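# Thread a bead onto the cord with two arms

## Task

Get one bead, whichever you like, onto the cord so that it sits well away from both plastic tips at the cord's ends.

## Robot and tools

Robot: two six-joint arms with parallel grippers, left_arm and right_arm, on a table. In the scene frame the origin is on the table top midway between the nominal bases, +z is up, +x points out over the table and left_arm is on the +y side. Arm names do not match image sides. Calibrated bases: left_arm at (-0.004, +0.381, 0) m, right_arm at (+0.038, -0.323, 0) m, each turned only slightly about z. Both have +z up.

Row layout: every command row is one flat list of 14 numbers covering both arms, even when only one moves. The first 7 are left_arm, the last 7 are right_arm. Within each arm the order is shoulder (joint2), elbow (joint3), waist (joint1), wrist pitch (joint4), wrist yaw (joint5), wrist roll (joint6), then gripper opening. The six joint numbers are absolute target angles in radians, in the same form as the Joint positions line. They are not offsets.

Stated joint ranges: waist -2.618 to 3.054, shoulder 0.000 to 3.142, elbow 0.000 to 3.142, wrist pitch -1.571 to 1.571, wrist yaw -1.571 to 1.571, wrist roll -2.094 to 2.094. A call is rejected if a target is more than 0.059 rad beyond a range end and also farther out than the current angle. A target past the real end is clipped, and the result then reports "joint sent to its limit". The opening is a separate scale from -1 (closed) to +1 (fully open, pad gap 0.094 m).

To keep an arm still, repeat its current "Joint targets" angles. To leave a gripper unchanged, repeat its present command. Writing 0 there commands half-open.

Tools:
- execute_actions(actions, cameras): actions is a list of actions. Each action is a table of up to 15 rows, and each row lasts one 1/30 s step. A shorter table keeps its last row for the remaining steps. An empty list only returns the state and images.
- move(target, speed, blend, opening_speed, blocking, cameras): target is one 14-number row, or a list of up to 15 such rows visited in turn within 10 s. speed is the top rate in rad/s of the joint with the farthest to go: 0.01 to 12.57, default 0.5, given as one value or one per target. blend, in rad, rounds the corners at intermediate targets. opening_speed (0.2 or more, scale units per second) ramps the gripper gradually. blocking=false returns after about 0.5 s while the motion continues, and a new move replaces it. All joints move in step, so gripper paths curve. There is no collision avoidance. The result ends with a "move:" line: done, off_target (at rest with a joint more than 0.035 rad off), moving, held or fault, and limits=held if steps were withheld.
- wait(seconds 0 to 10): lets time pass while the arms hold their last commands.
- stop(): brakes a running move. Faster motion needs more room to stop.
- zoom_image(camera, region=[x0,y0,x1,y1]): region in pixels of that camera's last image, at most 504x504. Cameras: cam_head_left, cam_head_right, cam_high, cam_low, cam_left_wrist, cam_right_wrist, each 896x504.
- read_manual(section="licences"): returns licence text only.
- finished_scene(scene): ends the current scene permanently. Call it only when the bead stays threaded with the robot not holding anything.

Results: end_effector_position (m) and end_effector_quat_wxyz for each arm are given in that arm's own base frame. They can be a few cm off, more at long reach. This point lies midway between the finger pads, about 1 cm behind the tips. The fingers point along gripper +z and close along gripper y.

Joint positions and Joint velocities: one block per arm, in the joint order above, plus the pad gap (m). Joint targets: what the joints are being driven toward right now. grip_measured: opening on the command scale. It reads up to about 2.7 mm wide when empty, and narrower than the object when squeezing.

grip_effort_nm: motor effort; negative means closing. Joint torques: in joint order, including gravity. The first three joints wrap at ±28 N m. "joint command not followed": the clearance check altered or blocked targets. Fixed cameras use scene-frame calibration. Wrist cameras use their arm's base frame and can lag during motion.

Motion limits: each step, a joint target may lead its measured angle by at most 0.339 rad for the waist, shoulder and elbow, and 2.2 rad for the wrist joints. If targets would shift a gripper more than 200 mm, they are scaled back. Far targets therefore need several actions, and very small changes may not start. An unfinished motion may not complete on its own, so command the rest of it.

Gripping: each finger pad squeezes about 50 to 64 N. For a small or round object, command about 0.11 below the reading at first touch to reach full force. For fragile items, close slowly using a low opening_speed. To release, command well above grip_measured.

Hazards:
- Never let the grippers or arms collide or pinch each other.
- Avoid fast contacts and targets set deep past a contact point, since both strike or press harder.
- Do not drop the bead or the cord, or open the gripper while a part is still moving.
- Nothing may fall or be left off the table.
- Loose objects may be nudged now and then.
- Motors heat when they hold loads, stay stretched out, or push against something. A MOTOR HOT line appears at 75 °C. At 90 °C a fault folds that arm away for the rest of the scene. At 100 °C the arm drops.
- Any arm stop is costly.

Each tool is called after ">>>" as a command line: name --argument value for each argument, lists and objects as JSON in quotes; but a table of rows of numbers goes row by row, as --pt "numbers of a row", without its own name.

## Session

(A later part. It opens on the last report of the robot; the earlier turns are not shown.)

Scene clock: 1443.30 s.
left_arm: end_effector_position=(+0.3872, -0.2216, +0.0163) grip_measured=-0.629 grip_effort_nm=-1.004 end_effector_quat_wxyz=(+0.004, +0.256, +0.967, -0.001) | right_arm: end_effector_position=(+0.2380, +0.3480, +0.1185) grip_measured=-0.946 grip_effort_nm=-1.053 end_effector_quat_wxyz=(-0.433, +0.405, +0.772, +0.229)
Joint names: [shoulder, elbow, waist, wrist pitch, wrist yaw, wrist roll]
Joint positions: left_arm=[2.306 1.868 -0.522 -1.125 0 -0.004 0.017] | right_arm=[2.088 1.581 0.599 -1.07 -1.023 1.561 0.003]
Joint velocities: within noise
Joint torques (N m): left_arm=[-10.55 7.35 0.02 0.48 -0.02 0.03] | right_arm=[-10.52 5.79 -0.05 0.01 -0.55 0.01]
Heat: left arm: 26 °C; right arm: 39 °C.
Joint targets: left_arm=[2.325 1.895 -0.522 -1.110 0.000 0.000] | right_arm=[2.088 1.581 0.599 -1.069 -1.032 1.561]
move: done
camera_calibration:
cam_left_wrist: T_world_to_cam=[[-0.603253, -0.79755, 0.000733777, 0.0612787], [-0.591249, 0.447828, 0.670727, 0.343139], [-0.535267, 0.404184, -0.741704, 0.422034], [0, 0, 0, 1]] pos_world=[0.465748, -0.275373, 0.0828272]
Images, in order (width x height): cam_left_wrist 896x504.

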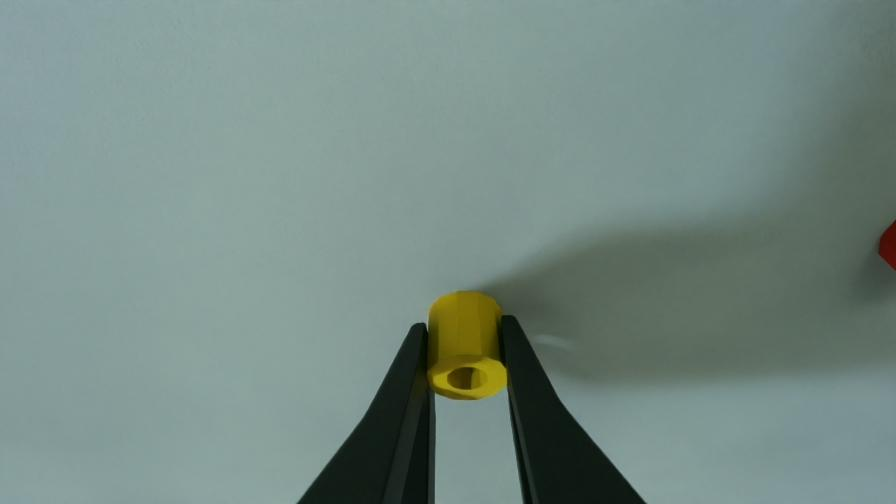

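>>> move --pt "1.85 1.75 -0.60 -1.13 0.0 -0.8 -0.7 2.088 1.581 0.599 -1.069 -1.032 1.561 -0.97" --pt "1.477 1.382 -0.949 -0.929 0.02 -1.571 -0.7 2.088 1.581 0.599 -1.069 -1.032 1.561 -0.97" --speed 0.5 --blend '[0.1, 0]'

>>> zoom_image --camera "cam_low" --region '[190, 150, 330, 290]'

>>> zoom_image --camera "cam_high" --region '[360, 170, 500, 290]'

Scene clock: 1492.73 s.
left_arm: end_effector_position=(+0.2171, -0.3056, +0.1942) grip_measured=-0.630 grip_effort_nm=-1.033 end_effector_quat_wxyz=(+0.066, -0.294, +0.923, -0.241) | right_arm: end_effector_position=(+0.2380, +0.3480, +0.1185) grip_measured=-0.946 grip_effort_nm=-1.057 end_effector_quat_wxyz=(-0.433, +0.405, +0.772, +0.229)
Joint names: [shoulder, elbow, waist, wrist pitch, wrist yaw, wrist roll]
Joint positions: left_arm=[1.511 1.388 -0.944 -0.943 0.025 -1.567 0.017] | right_arm=[2.088 1.581 0.599 -1.07 -1.023 1.561 0.003]
Joint velocities: within noise
Joint torques (N m): left_arm=[-8.92 5.48 -0.42 1.12 -0.04 -0.04] | right_arm=[-10.59 5.81 -0.03 0.02 -0.53 0.01]
Heat: left arm: 27 °C; right arm: 39 °C.
Joint targets: left_arm=[1.477 1.382 -0.949 -0.929 0.020 -1.571] | right_arm=[2.088 1.581 0.599 -1.069 -1.032 1.561]
move: done
camera_calibration:
cam_left_wrist: T_world_to_cam=[[0.399523, -0.778335, 0.48433, -0.414268], [-0.82534, -0.0754493, 0.559572, 0.0733959], [-0.398992, -0.623299, -0.672535, 0.139868], [0, 0, 0, 1]] pos_world=[0.281892, -0.229722, 0.253638]
cam_right_wrist: T_world_to_cam=[[-0.848641, -0.522338, 0.0835007, 0.375792], [0.170378, -0.120471, 0.977987, -0.0893725], [-0.50078, 0.844186, 0.191232, -0.0814018], [0, 0, 0, 1]] pos_world=[0.293375, 0.254242, 0.0715928]

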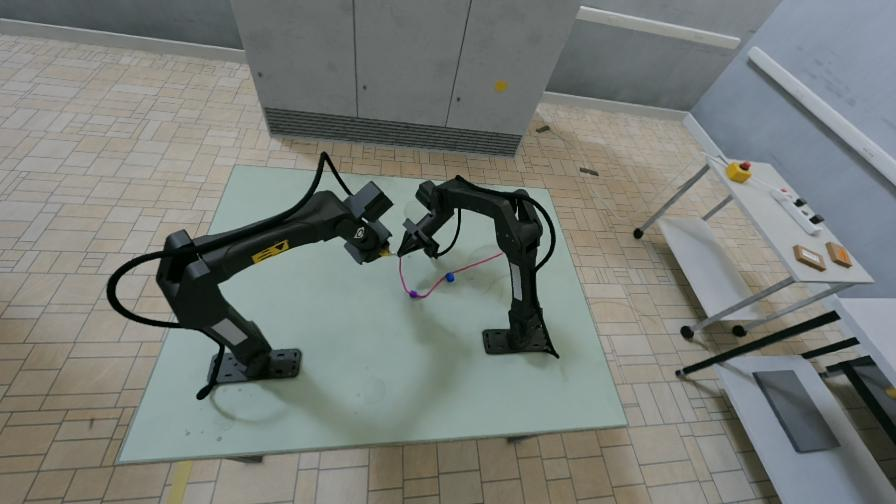

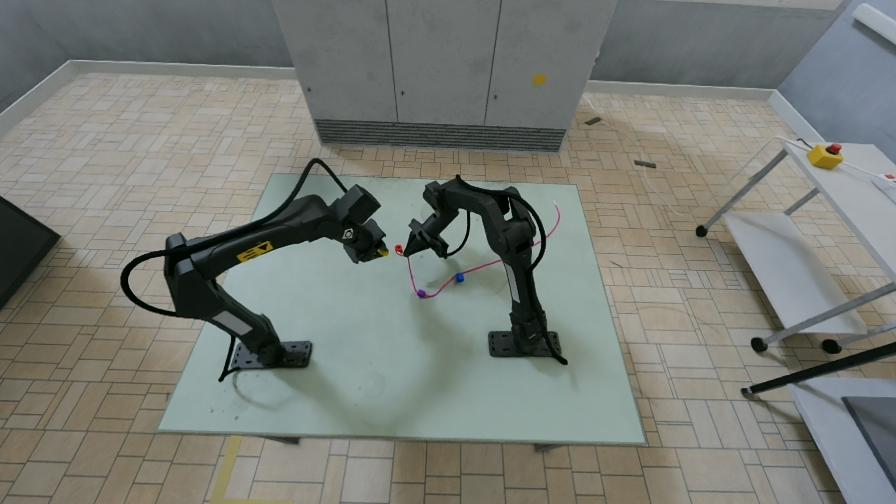

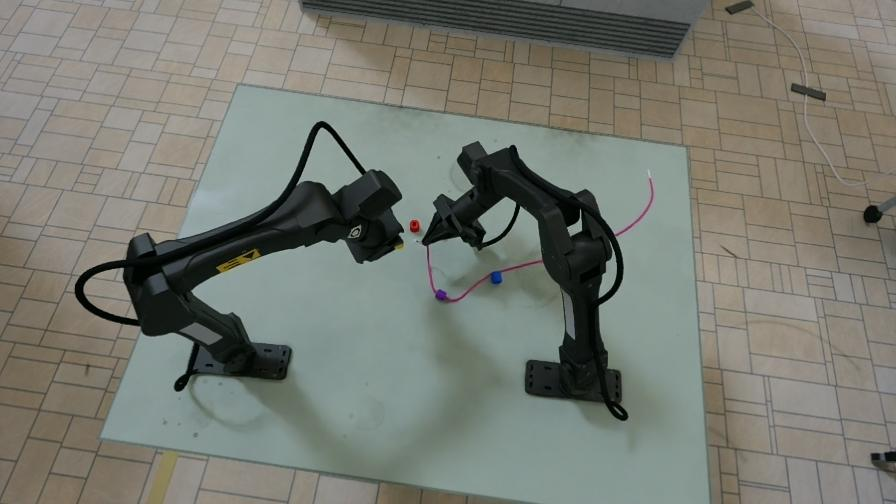

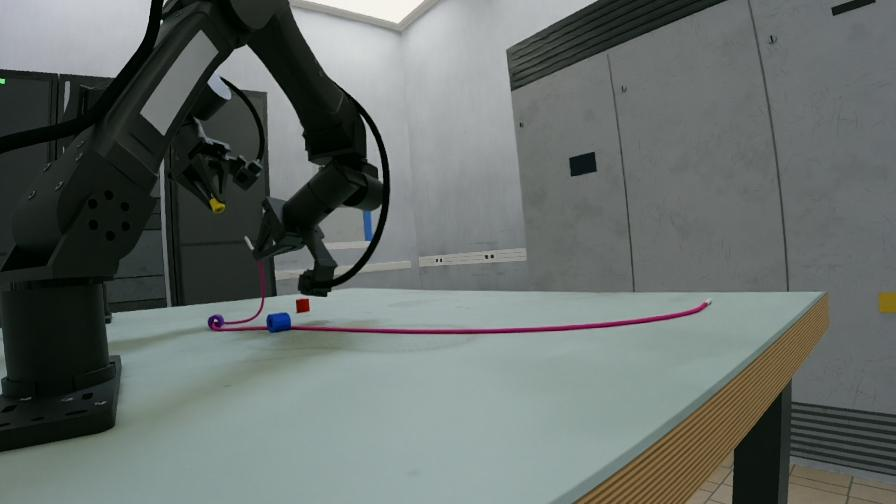

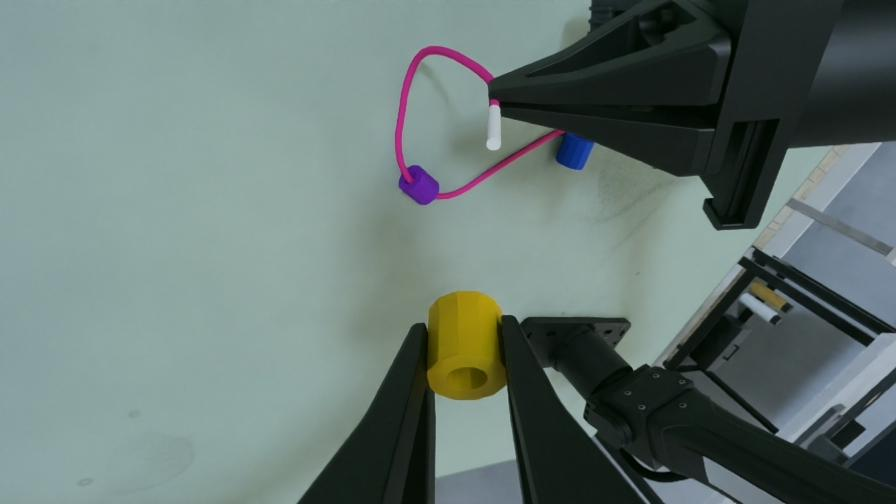

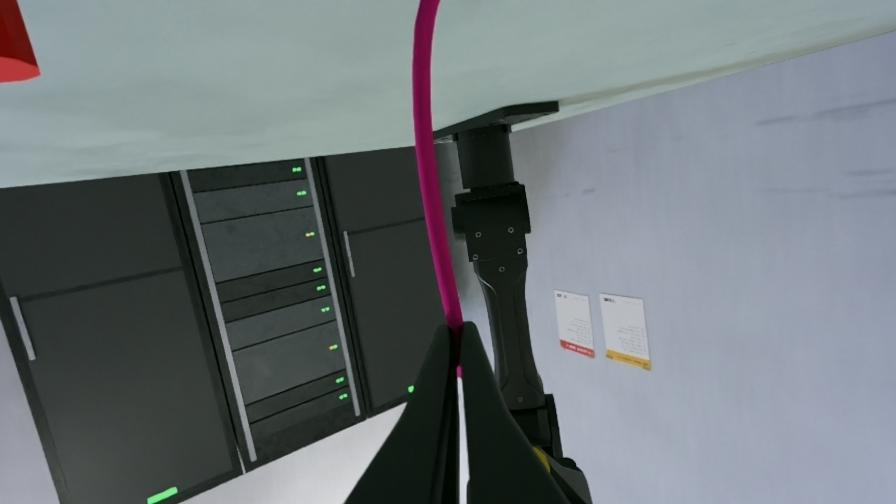

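Scaled by 3.600 from the camera's 896x504 image, which has a finer 1280x720 frame.

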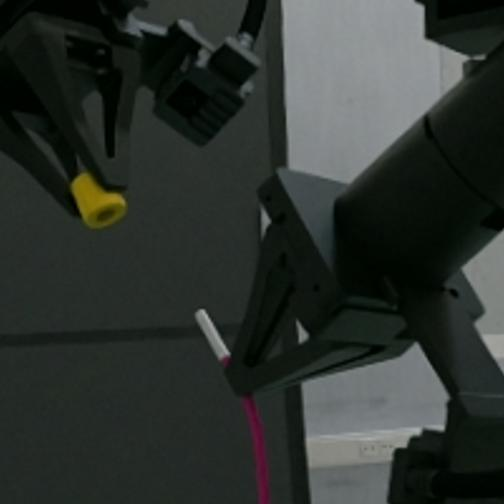

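Scaled by 3.600 from the camera's 896x504 image, which has a finer 1280x720 frame.

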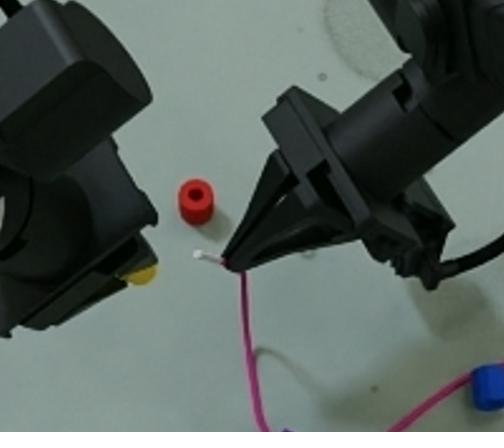

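>>> zoom_image --camera "cam_high" --region '[385, 225, 435, 260]'

>>> zoom_image --camera "cam_low" --region '[200, 185, 270, 265]'

>>> zoom_image --camera "cam_left_wrist" --region '[420, 80, 560, 180]'

>>> zoom_image --camera "cam_head_right" --region '[360, 220, 430, 270]'

>>> zoom_image --camera "cam_head_left" --region '[360, 220, 430, 270]'

Scaled by 10.080 from the camera's 896x504 image, which has a finer 1280x720 frame.

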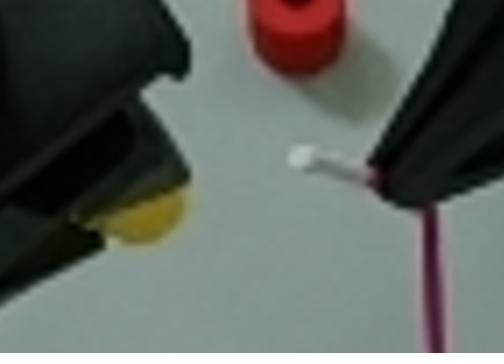

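Scaled by 6.300 from the camera's 896x504 image, which has a finer 1280x720 frame.

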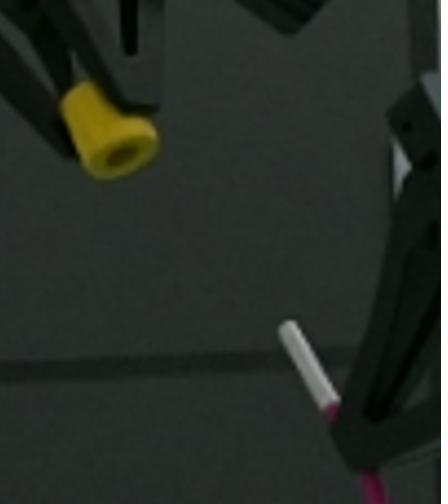

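Scaled by 3.600 from the camera's 896x504 image, which has a finer 1280x720 frame.

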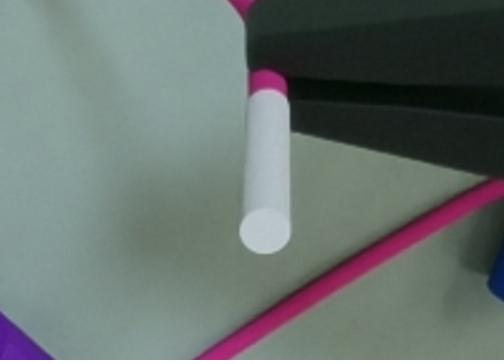

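Scaled by 7.200 from the camera's 896x504 image, which has a finer 1280x720 frame.

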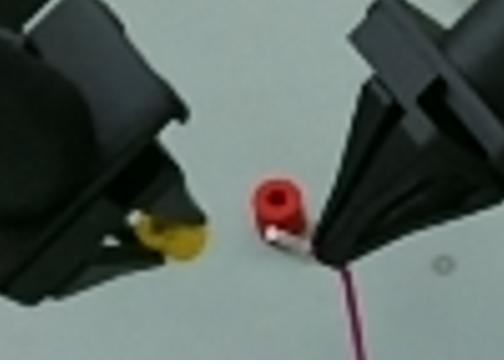

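Scaled by 7.200 from the camera's 896x504 image, which has a finer 1280x720 frame.

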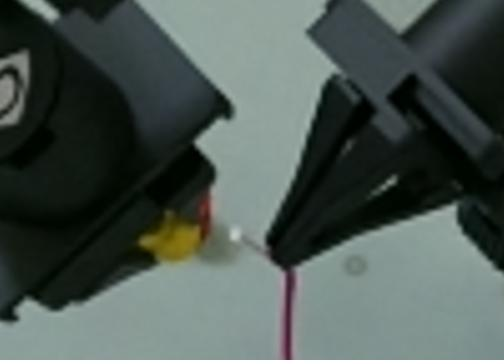

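>>> move --target '[1.50, 1.302, -0.838, -0.80, 0.085, -1.571, -0.7, 2.088, 1.581, 0.599, -1.069, -1.032, 1.561, -0.97]' --speed 0.3 --cameras '["cam_left_wrist", "cam_low", "cam_high"]'

>>> zoom_image --camera "cam_left_wrist" --region '[380, 120, 560, 410]'

>>> zoom_image --camera "cam_low" --region '[200, 185, 270, 265]'

Scene clock: 1603.63 s.
left_arm: end_effector_position=(+0.2460, -0.2976, +0.1797) grip_measured=-0.630 grip_effort_nm=-1.033 end_effector_quat_wxyz=(+0.058, -0.330, +0.903, -0.268) | right_arm: end_effector_position=(+0.2380, +0.3480, +0.1185) grip_measured=-0.946 grip_effort_nm=-1.057 end_effector_quat_wxyz=(-0.433, +0.405, +0.772, +0.229)
Joint names: [shoulder, elbow, waist, wrist pitch, wrist yaw, wrist roll]
Joint positions: left_arm=[1.511 1.306 -0.843 -0.815 0.087 -1.568 0.017] | right_arm=[2.088 1.581 0.599 -1.07 -1.023 1.561 0.003]
Joint velocities: within noise
Joint torques (N m): left_arm=[-6.94 5.78 0.39 1.17 0 -0.04] | right_arm=[-10.66 5.79 -0.01 0.04 -0.55 0.02]
Heat: left arm: 28 °C; right arm: 39 °C.
Joint targets: left_arm=[1.500 1.302 -0.838 -0.800 0.085 -1.571] | right_arm=[2.088 1.581 0.599 -1.069 -1.032 1.561]
move: done
camera_calibration:
cam_left_wrist: T_world_to_cam=[[0.459698, -0.712566, 0.530026, -0.416042], [-0.811575, -0.0947457, 0.576514, 0.0937271], [-0.360587, -0.695178, -0.621856, 0.10667], [0, 0, 0, 1]] pos_world=[0.305784, -0.213423, 0.232812]
Images, in order (width x height): cam_high 896x504, cam_low 896x504, cam_left_wrist 896x504.

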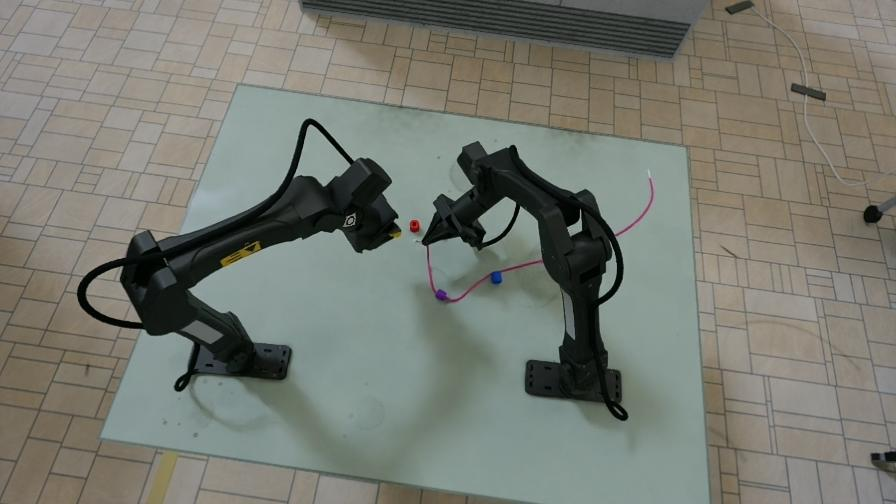

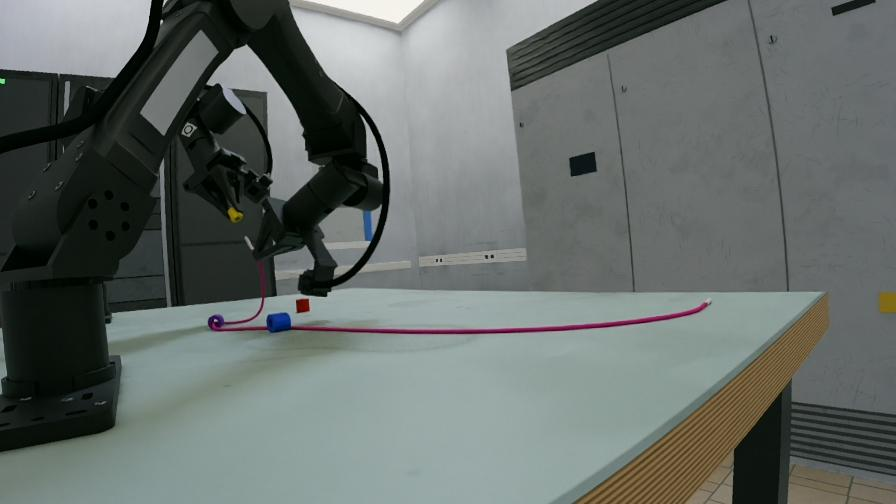

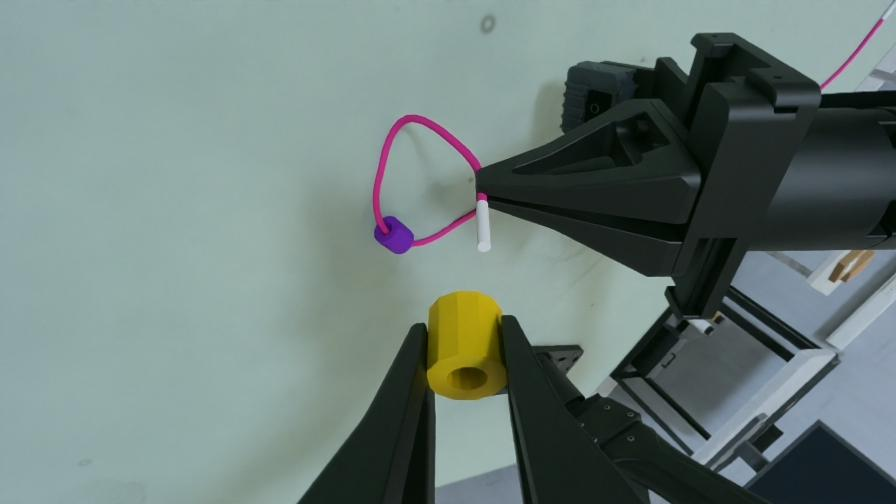

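Scaled by 1.738 from the camera's 896x504 image, which has a finer 1280x720 frame.

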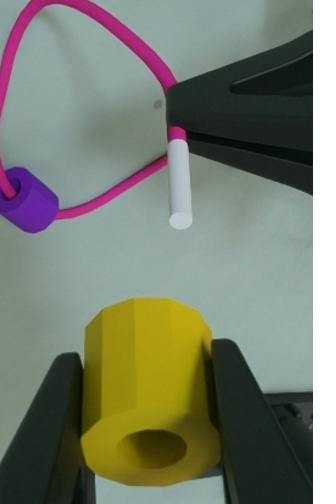

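Scaled by 6.300 from the camera's 896x504 image, which has a finer 1280x720 frame.

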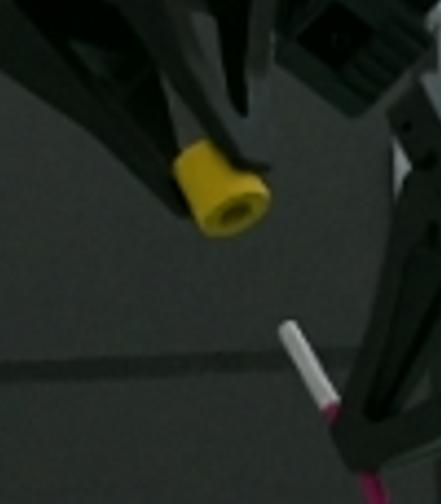

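>>> move --target '[1.588, 1.302, -0.858, -0.735, 0.082, -1.571, -0.7, 2.088, 1.581, 0.599, -1.069, -1.032, 1.561, -0.97]' --speed 0.15 --cameras '["cam_left_wrist", "cam_low", "cam_high"]'

>>> zoom_image --camera "cam_left_wrist" --region '[380, 180, 560, 410]'

>>> zoom_image --camera "cam_low" --region '[200, 185, 270, 265]'

Scene clock: 1641.17 s.
left_arm: end_effector_position=(+0.2553, -0.3122, +0.1634) grip_measured=-0.630 grip_effort_nm=-1.028 end_effector_quat_wxyz=(+0.057, -0.327, +0.904, -0.268) | right_arm: end_effector_position=(+0.2380, +0.3480, +0.1185) grip_measured=-0.946 grip_effort_nm=-1.053 end_effector_quat_wxyz=(-0.433, +0.405, +0.772, +0.229)
Joint names: [shoulder, elbow, waist, wrist pitch, wrist yaw, wrist roll]
Joint positions: left_arm=[1.577 1.306 -0.849 -0.751 0.087 -1.568 0.017] | right_arm=[2.088 1.581 0.599 -1.07 -1.023 1.561 0.003]
Joint velocities: within noise
Joint torques (N m): left_arm=[-5.79 5.79 -0.69 1.19 -0.03 -0.03] | right_arm=[-10.56 5.78 -0.02 0.03 -0.53 0.02]
Heat: left arm: 27 °C; right arm: 39 °C.
Joint targets: left_arm=[1.588 1.302 -0.858 -0.735 0.082 -1.571] | right_arm=[2.088 1.581 0.599 -1.069 -1.032 1.561]
move: done
camera_calibration:
cam_left_wrist: T_world_to_cam=[[0.455571, -0.716104, 0.52882, -0.421813], [-0.811358, -0.0896011, 0.577641, 0.110751], [-0.366268, -0.692219, -0.621836, 0.0921815], [0, 0, 0, 1]] pos_world=[0.315787, -0.228328, 0.216411]
Images, in order (width x height): cam_high 896x504, cam_low 896x504, cam_left_wrist 896x504.

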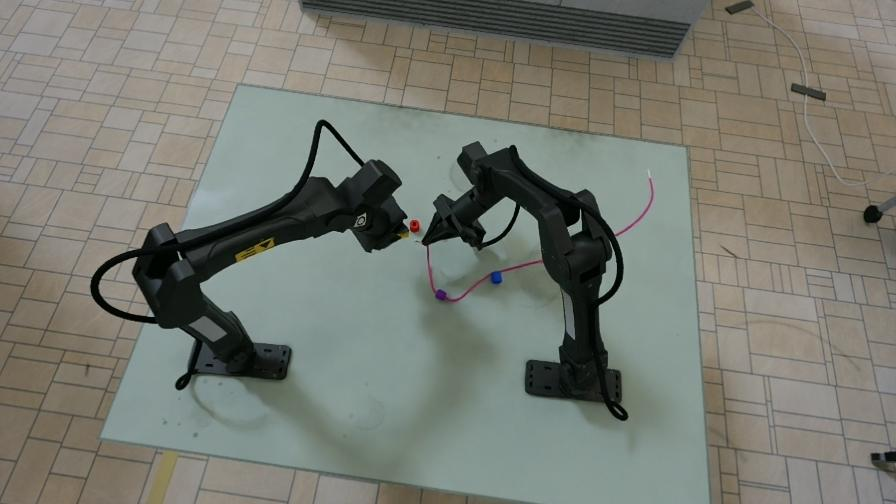

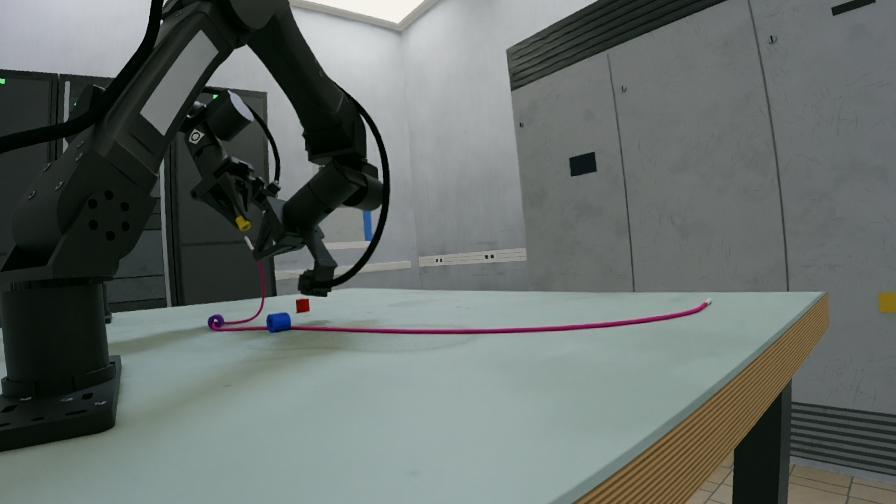

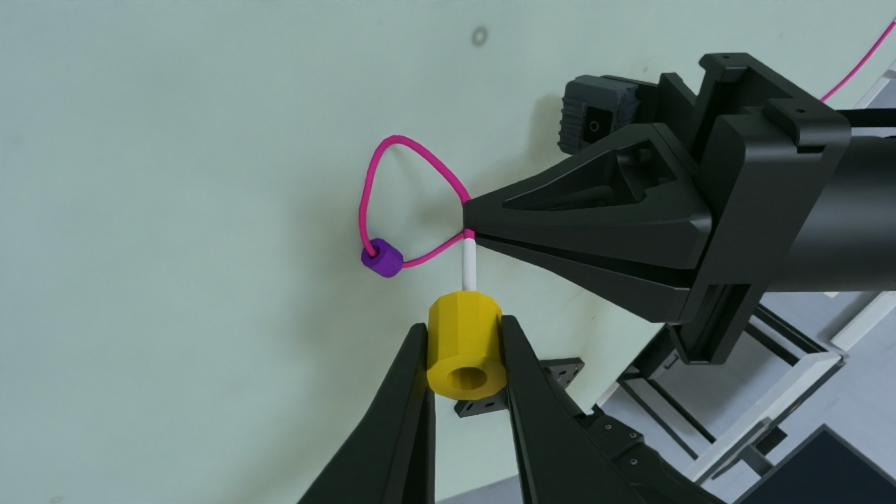

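Scaled by 2.191 from the camera's 896x504 image, which has a finer 1280x720 frame.

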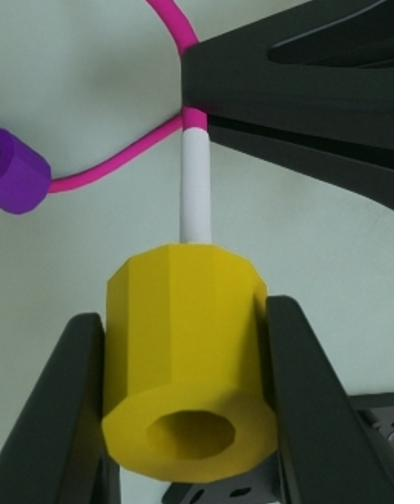

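Scaled by 6.300 from the camera's 896x504 image, which has a finer 1280x720 frame.

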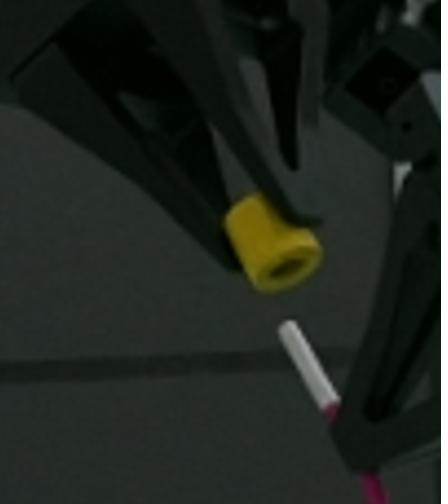

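>>> zoom_image --camera "cam_low" --region '[225, 205, 265, 255]'

>>> zoom_image --camera "cam_high" --region '[385, 220, 435, 255]'

>>> zoom_image --camera "cam_left_wrist" --region '[410, 220, 530, 310]'

Scaled by 10.080 from the camera's 896x504 image, which has a finer 1280x720 frame.

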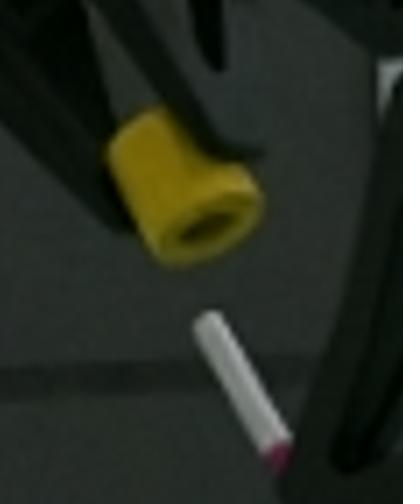

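Scaled by 10.080 from the camera's 896x504 image, which has a finer 1280x720 frame.

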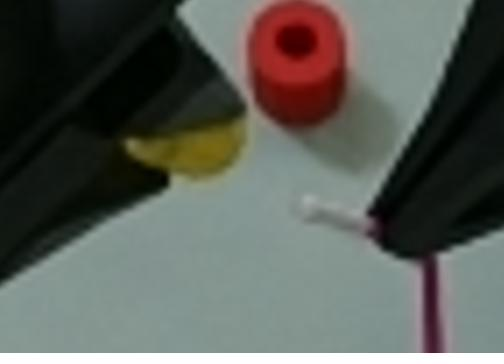

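Scaled by 4.200 from the camera's 896x504 image, which has a finer 1280x720 frame.

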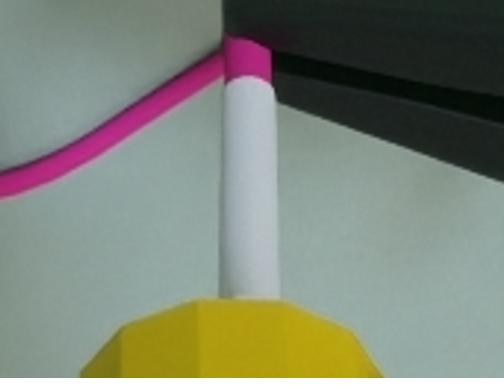

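>>> move --target '[1.588, 1.345, -0.966, -0.79, -0.108, -1.571, -0.7, 2.088, 1.581, 0.599, -1.069, -1.032, 1.561, -0.97]' --speed 0.15 --cameras '["cam_left_wrist", "cam_low", "cam_high"]'

>>> zoom_image --camera "cam_left_wrist" --region '[380, 180, 560, 410]'

>>> zoom_image --camera "cam_low" --region '[225, 205, 265, 255]'

>>> zoom_image --camera "cam_high" --region '[385, 220, 435, 255]'

Scene clock: 1842.33 s.
left_arm: end_effector_position=(+0.2424, -0.3158, +0.1622) grip_measured=-0.631 grip_effort_nm=-1.028 end_effector_quat_wxyz=(+0.118, -0.301, +0.917, -0.234) | right_arm: end_effector_position=(+0.2380, +0.3480, +0.1185) grip_measured=-0.946 grip_effort_nm=-1.057 end_effector_quat_wxyz=(-0.433, +0.405, +0.772, +0.229)
Joint names: [shoulder, elbow, waist, wrist pitch, wrist yaw, wrist roll]
Joint positions: left_arm=[1.577 1.314 -0.958 -0.783 -0.087 -1.568 0.017] | right_arm=[2.088 1.581 0.599 -1.07 -1.023 1.561 0.003]
Joint velocities: within noise
Joint torques (N m): left_arm=[-5.75 8.49 -0.7 0.98 -0.24 -0.04] | right_arm=[-10.56 5.79 -0.03 0.03 -0.54 0.01]
Heat: left arm: 27 °C; right arm: 39 °C.
Joint targets: left_arm=[1.588 1.345 -0.966 -0.790 -0.108 -1.571] | right_arm=[2.088 1.581 0.599 -1.069 -1.032 1.561]
move: done
camera_calibration:
cam_left_wrist: T_world_to_cam=[[0.389154, -0.781198, 0.488149, -0.415807], [-0.86756, -0.132668, 0.47931, 0.116602], [-0.309675, -0.610024, -0.729364, 0.113834], [0, 0, 0, 1]] pos_world=[0.298224, -0.239917, 0.230113]
Images, in order (width x height): cam_high 896x504, cam_low 896x504, cam_left_wrist 896x504.

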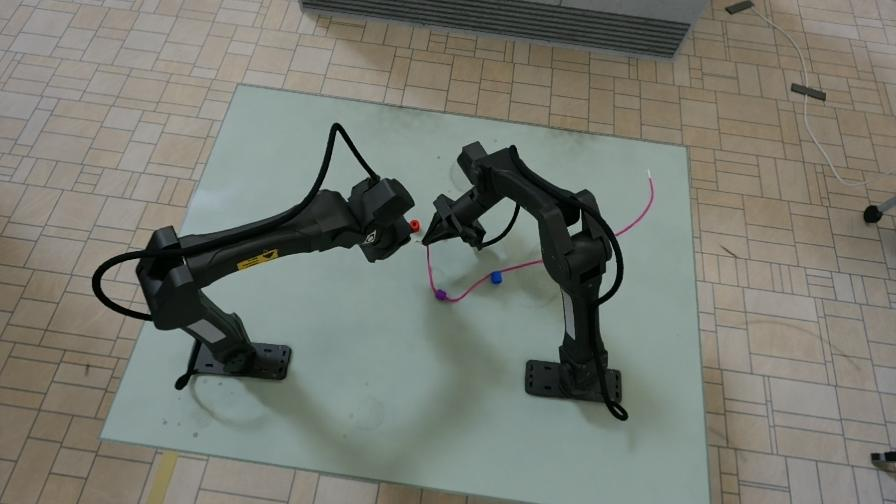

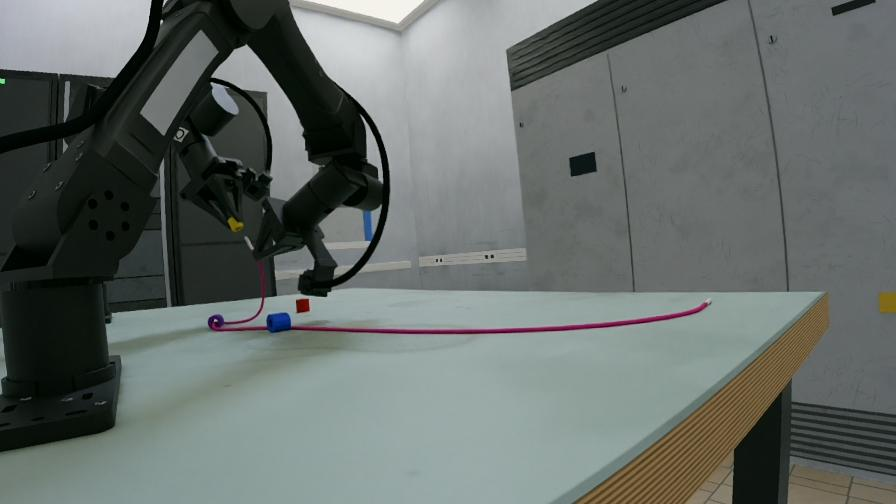

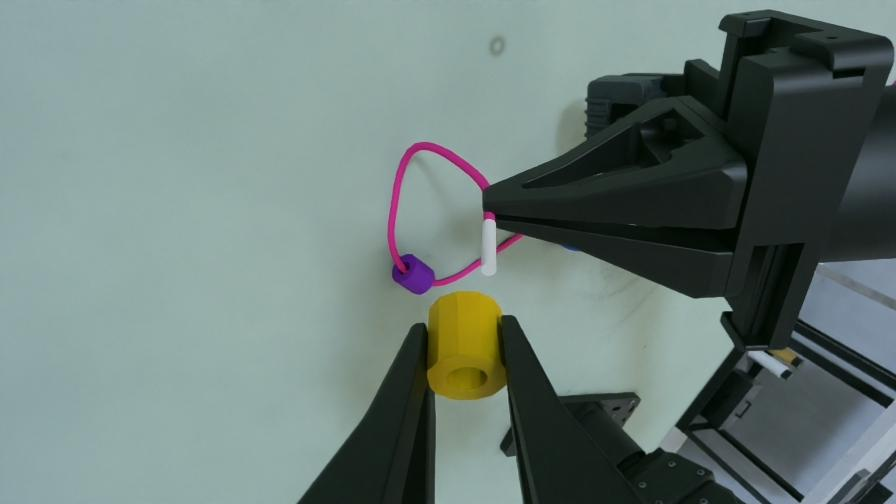

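Scaled by 2.191 from the camera's 896x504 image, which has a finer 1280x720 frame.

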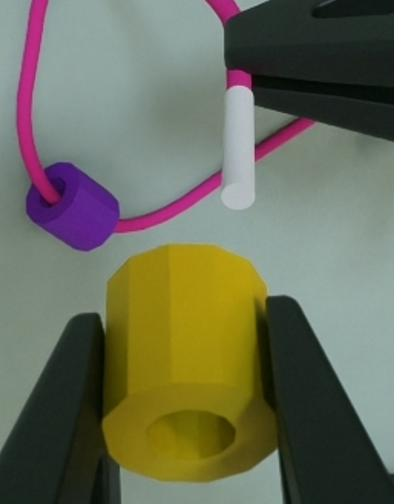

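Scaled by 10.080 from the camera's 896x504 image, which has a finer 1280x720 frame.

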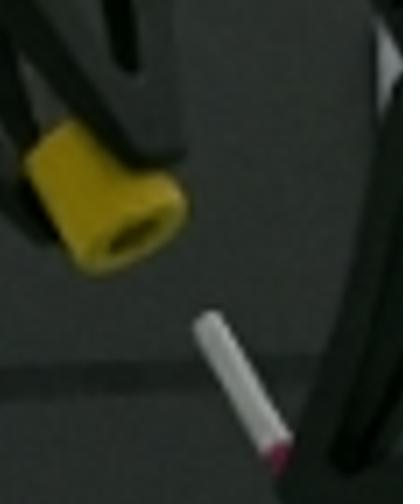

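Scaled by 10.080 from the camera's 896x504 image, which has a finer 1280x720 frame.

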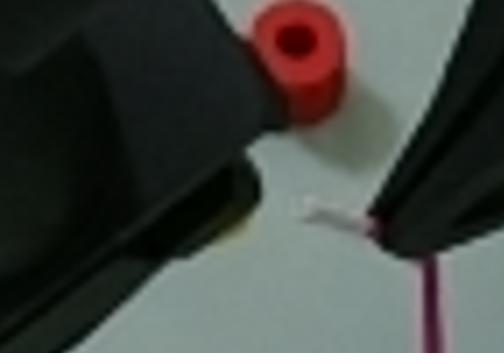

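>>> move --target '[1.59, 1.25, -0.968, -0.663, -0.106, -1.571, -0.7, 2.088, 1.581, 0.599, -1.069, -1.032, 1.561, -0.97]' --speed 0.12 --cameras '["cam_left_wrist", "cam_low", "cam_high"]'

>>> zoom_image --camera "cam_left_wrist" --region '[380, 180, 560, 410]'

>>> zoom_image --camera "cam_low" --region '[225, 205, 265, 255]'

>>> zoom_image --camera "cam_high" --region '[385, 220, 435, 255]'

Scene clock: 2054.00 s.
left_arm: end_effector_position=(+0.2468, -0.3233, +0.1529) grip_measured=-0.631 grip_effort_nm=-1.033 end_effector_quat_wxyz=(+0.125, -0.299, +0.911, -0.254) | right_arm: end_effector_position=(+0.2380, +0.3480, +0.1185) grip_measured=-0.946 grip_effort_nm=-1.057 end_effector_quat_wxyz=(-0.433, +0.405, +0.772, +0.229)
Joint names: [shoulder, elbow, waist, wrist pitch, wrist yaw, wrist roll]
Joint positions: left_arm=[1.577 1.254 -0.959 -0.68 -0.087 -1.568 0.017] | right_arm=[2.088 1.581 0.599 -1.07 -1.023 1.561 0.003]
Joint velocities: within noise
Joint torques (N m): left_arm=[-5.61 5.76 -0.7 1.2 -0.21 -0.04] | right_arm=[-10.61 5.75 0.02 0.02 -0.54 0.02]
Heat: left arm: 28 °C; right arm: 39 °C.
Joint targets: left_arm=[1.590 1.250 -0.968 -0.663 -0.106 -1.571] | right_arm=[2.088 1.581 0.599 -1.069 -1.032 1.561]
move: done
camera_calibration:
cam_left_wrist: T_world_to_cam=[[0.374836, -0.763644, 0.525686, -0.415316], [-0.879938, -0.114516, 0.461081, 0.135592], [-0.291902, -0.635401, -0.714884, 0.0891306], [0, 0, 0, 1]] pos_world=[0.301006, -0.244992, 0.219525]
Images, in order (width x height): cam_high 896x504, cam_low 896x504, cam_left_wrist 896x504.

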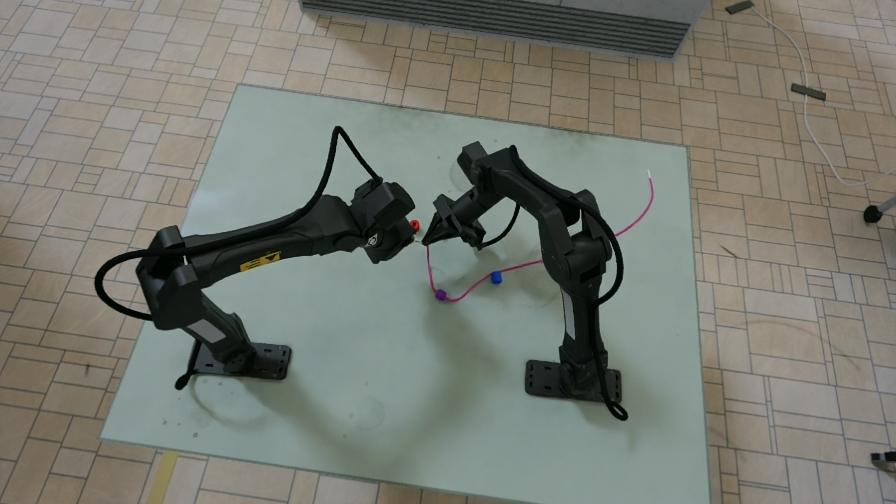

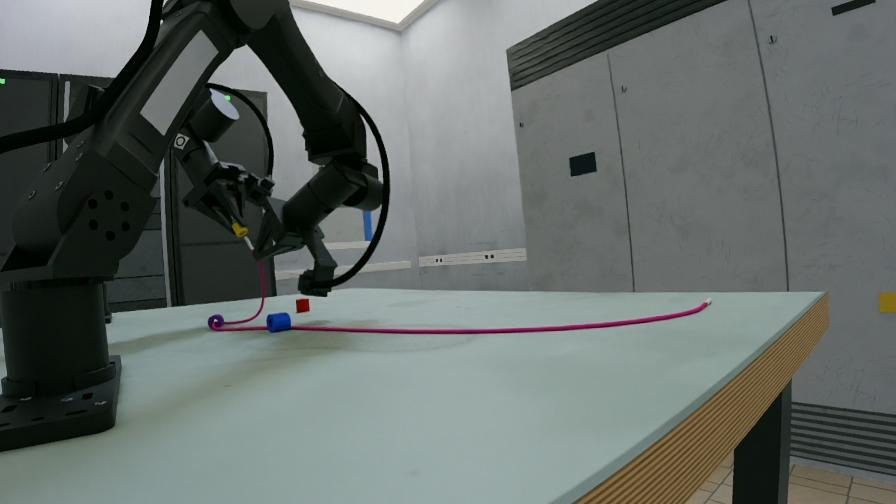

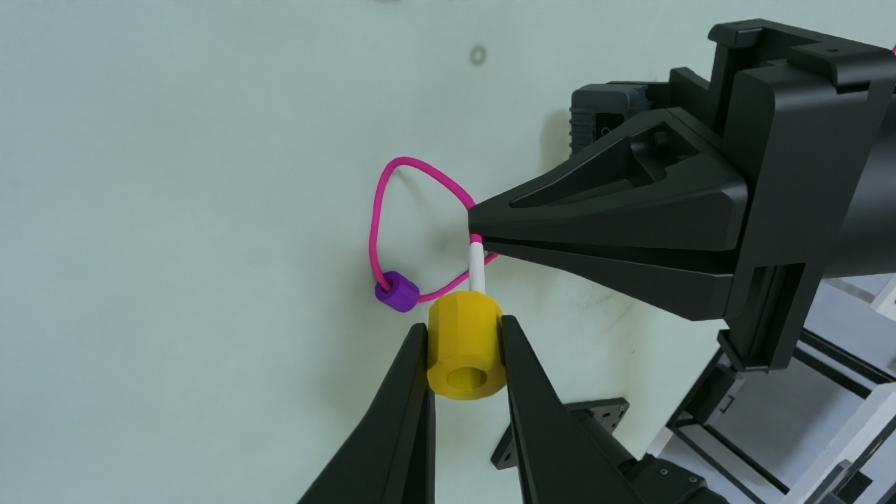

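Scaled by 2.191 from the camera's 896x504 image, which has a finer 1280x720 frame.

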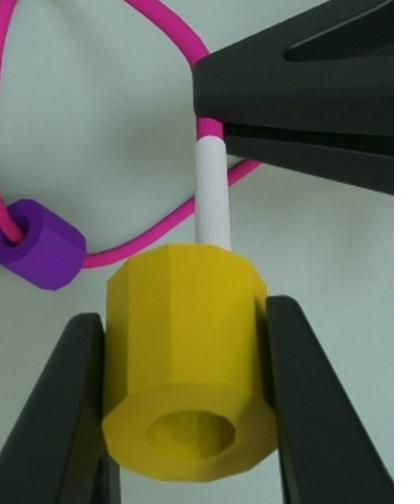

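Scaled by 10.080 from the camera's 896x504 image, which has a finer 1280x720 frame.

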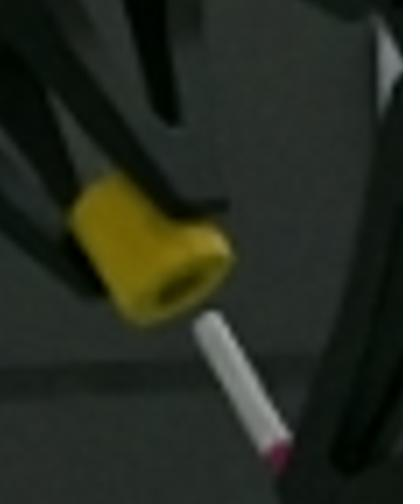

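Scaled by 10.080 from the camera's 896x504 image, which has a finer 1280x720 frame.

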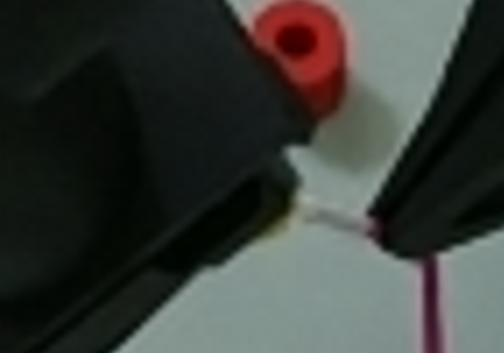

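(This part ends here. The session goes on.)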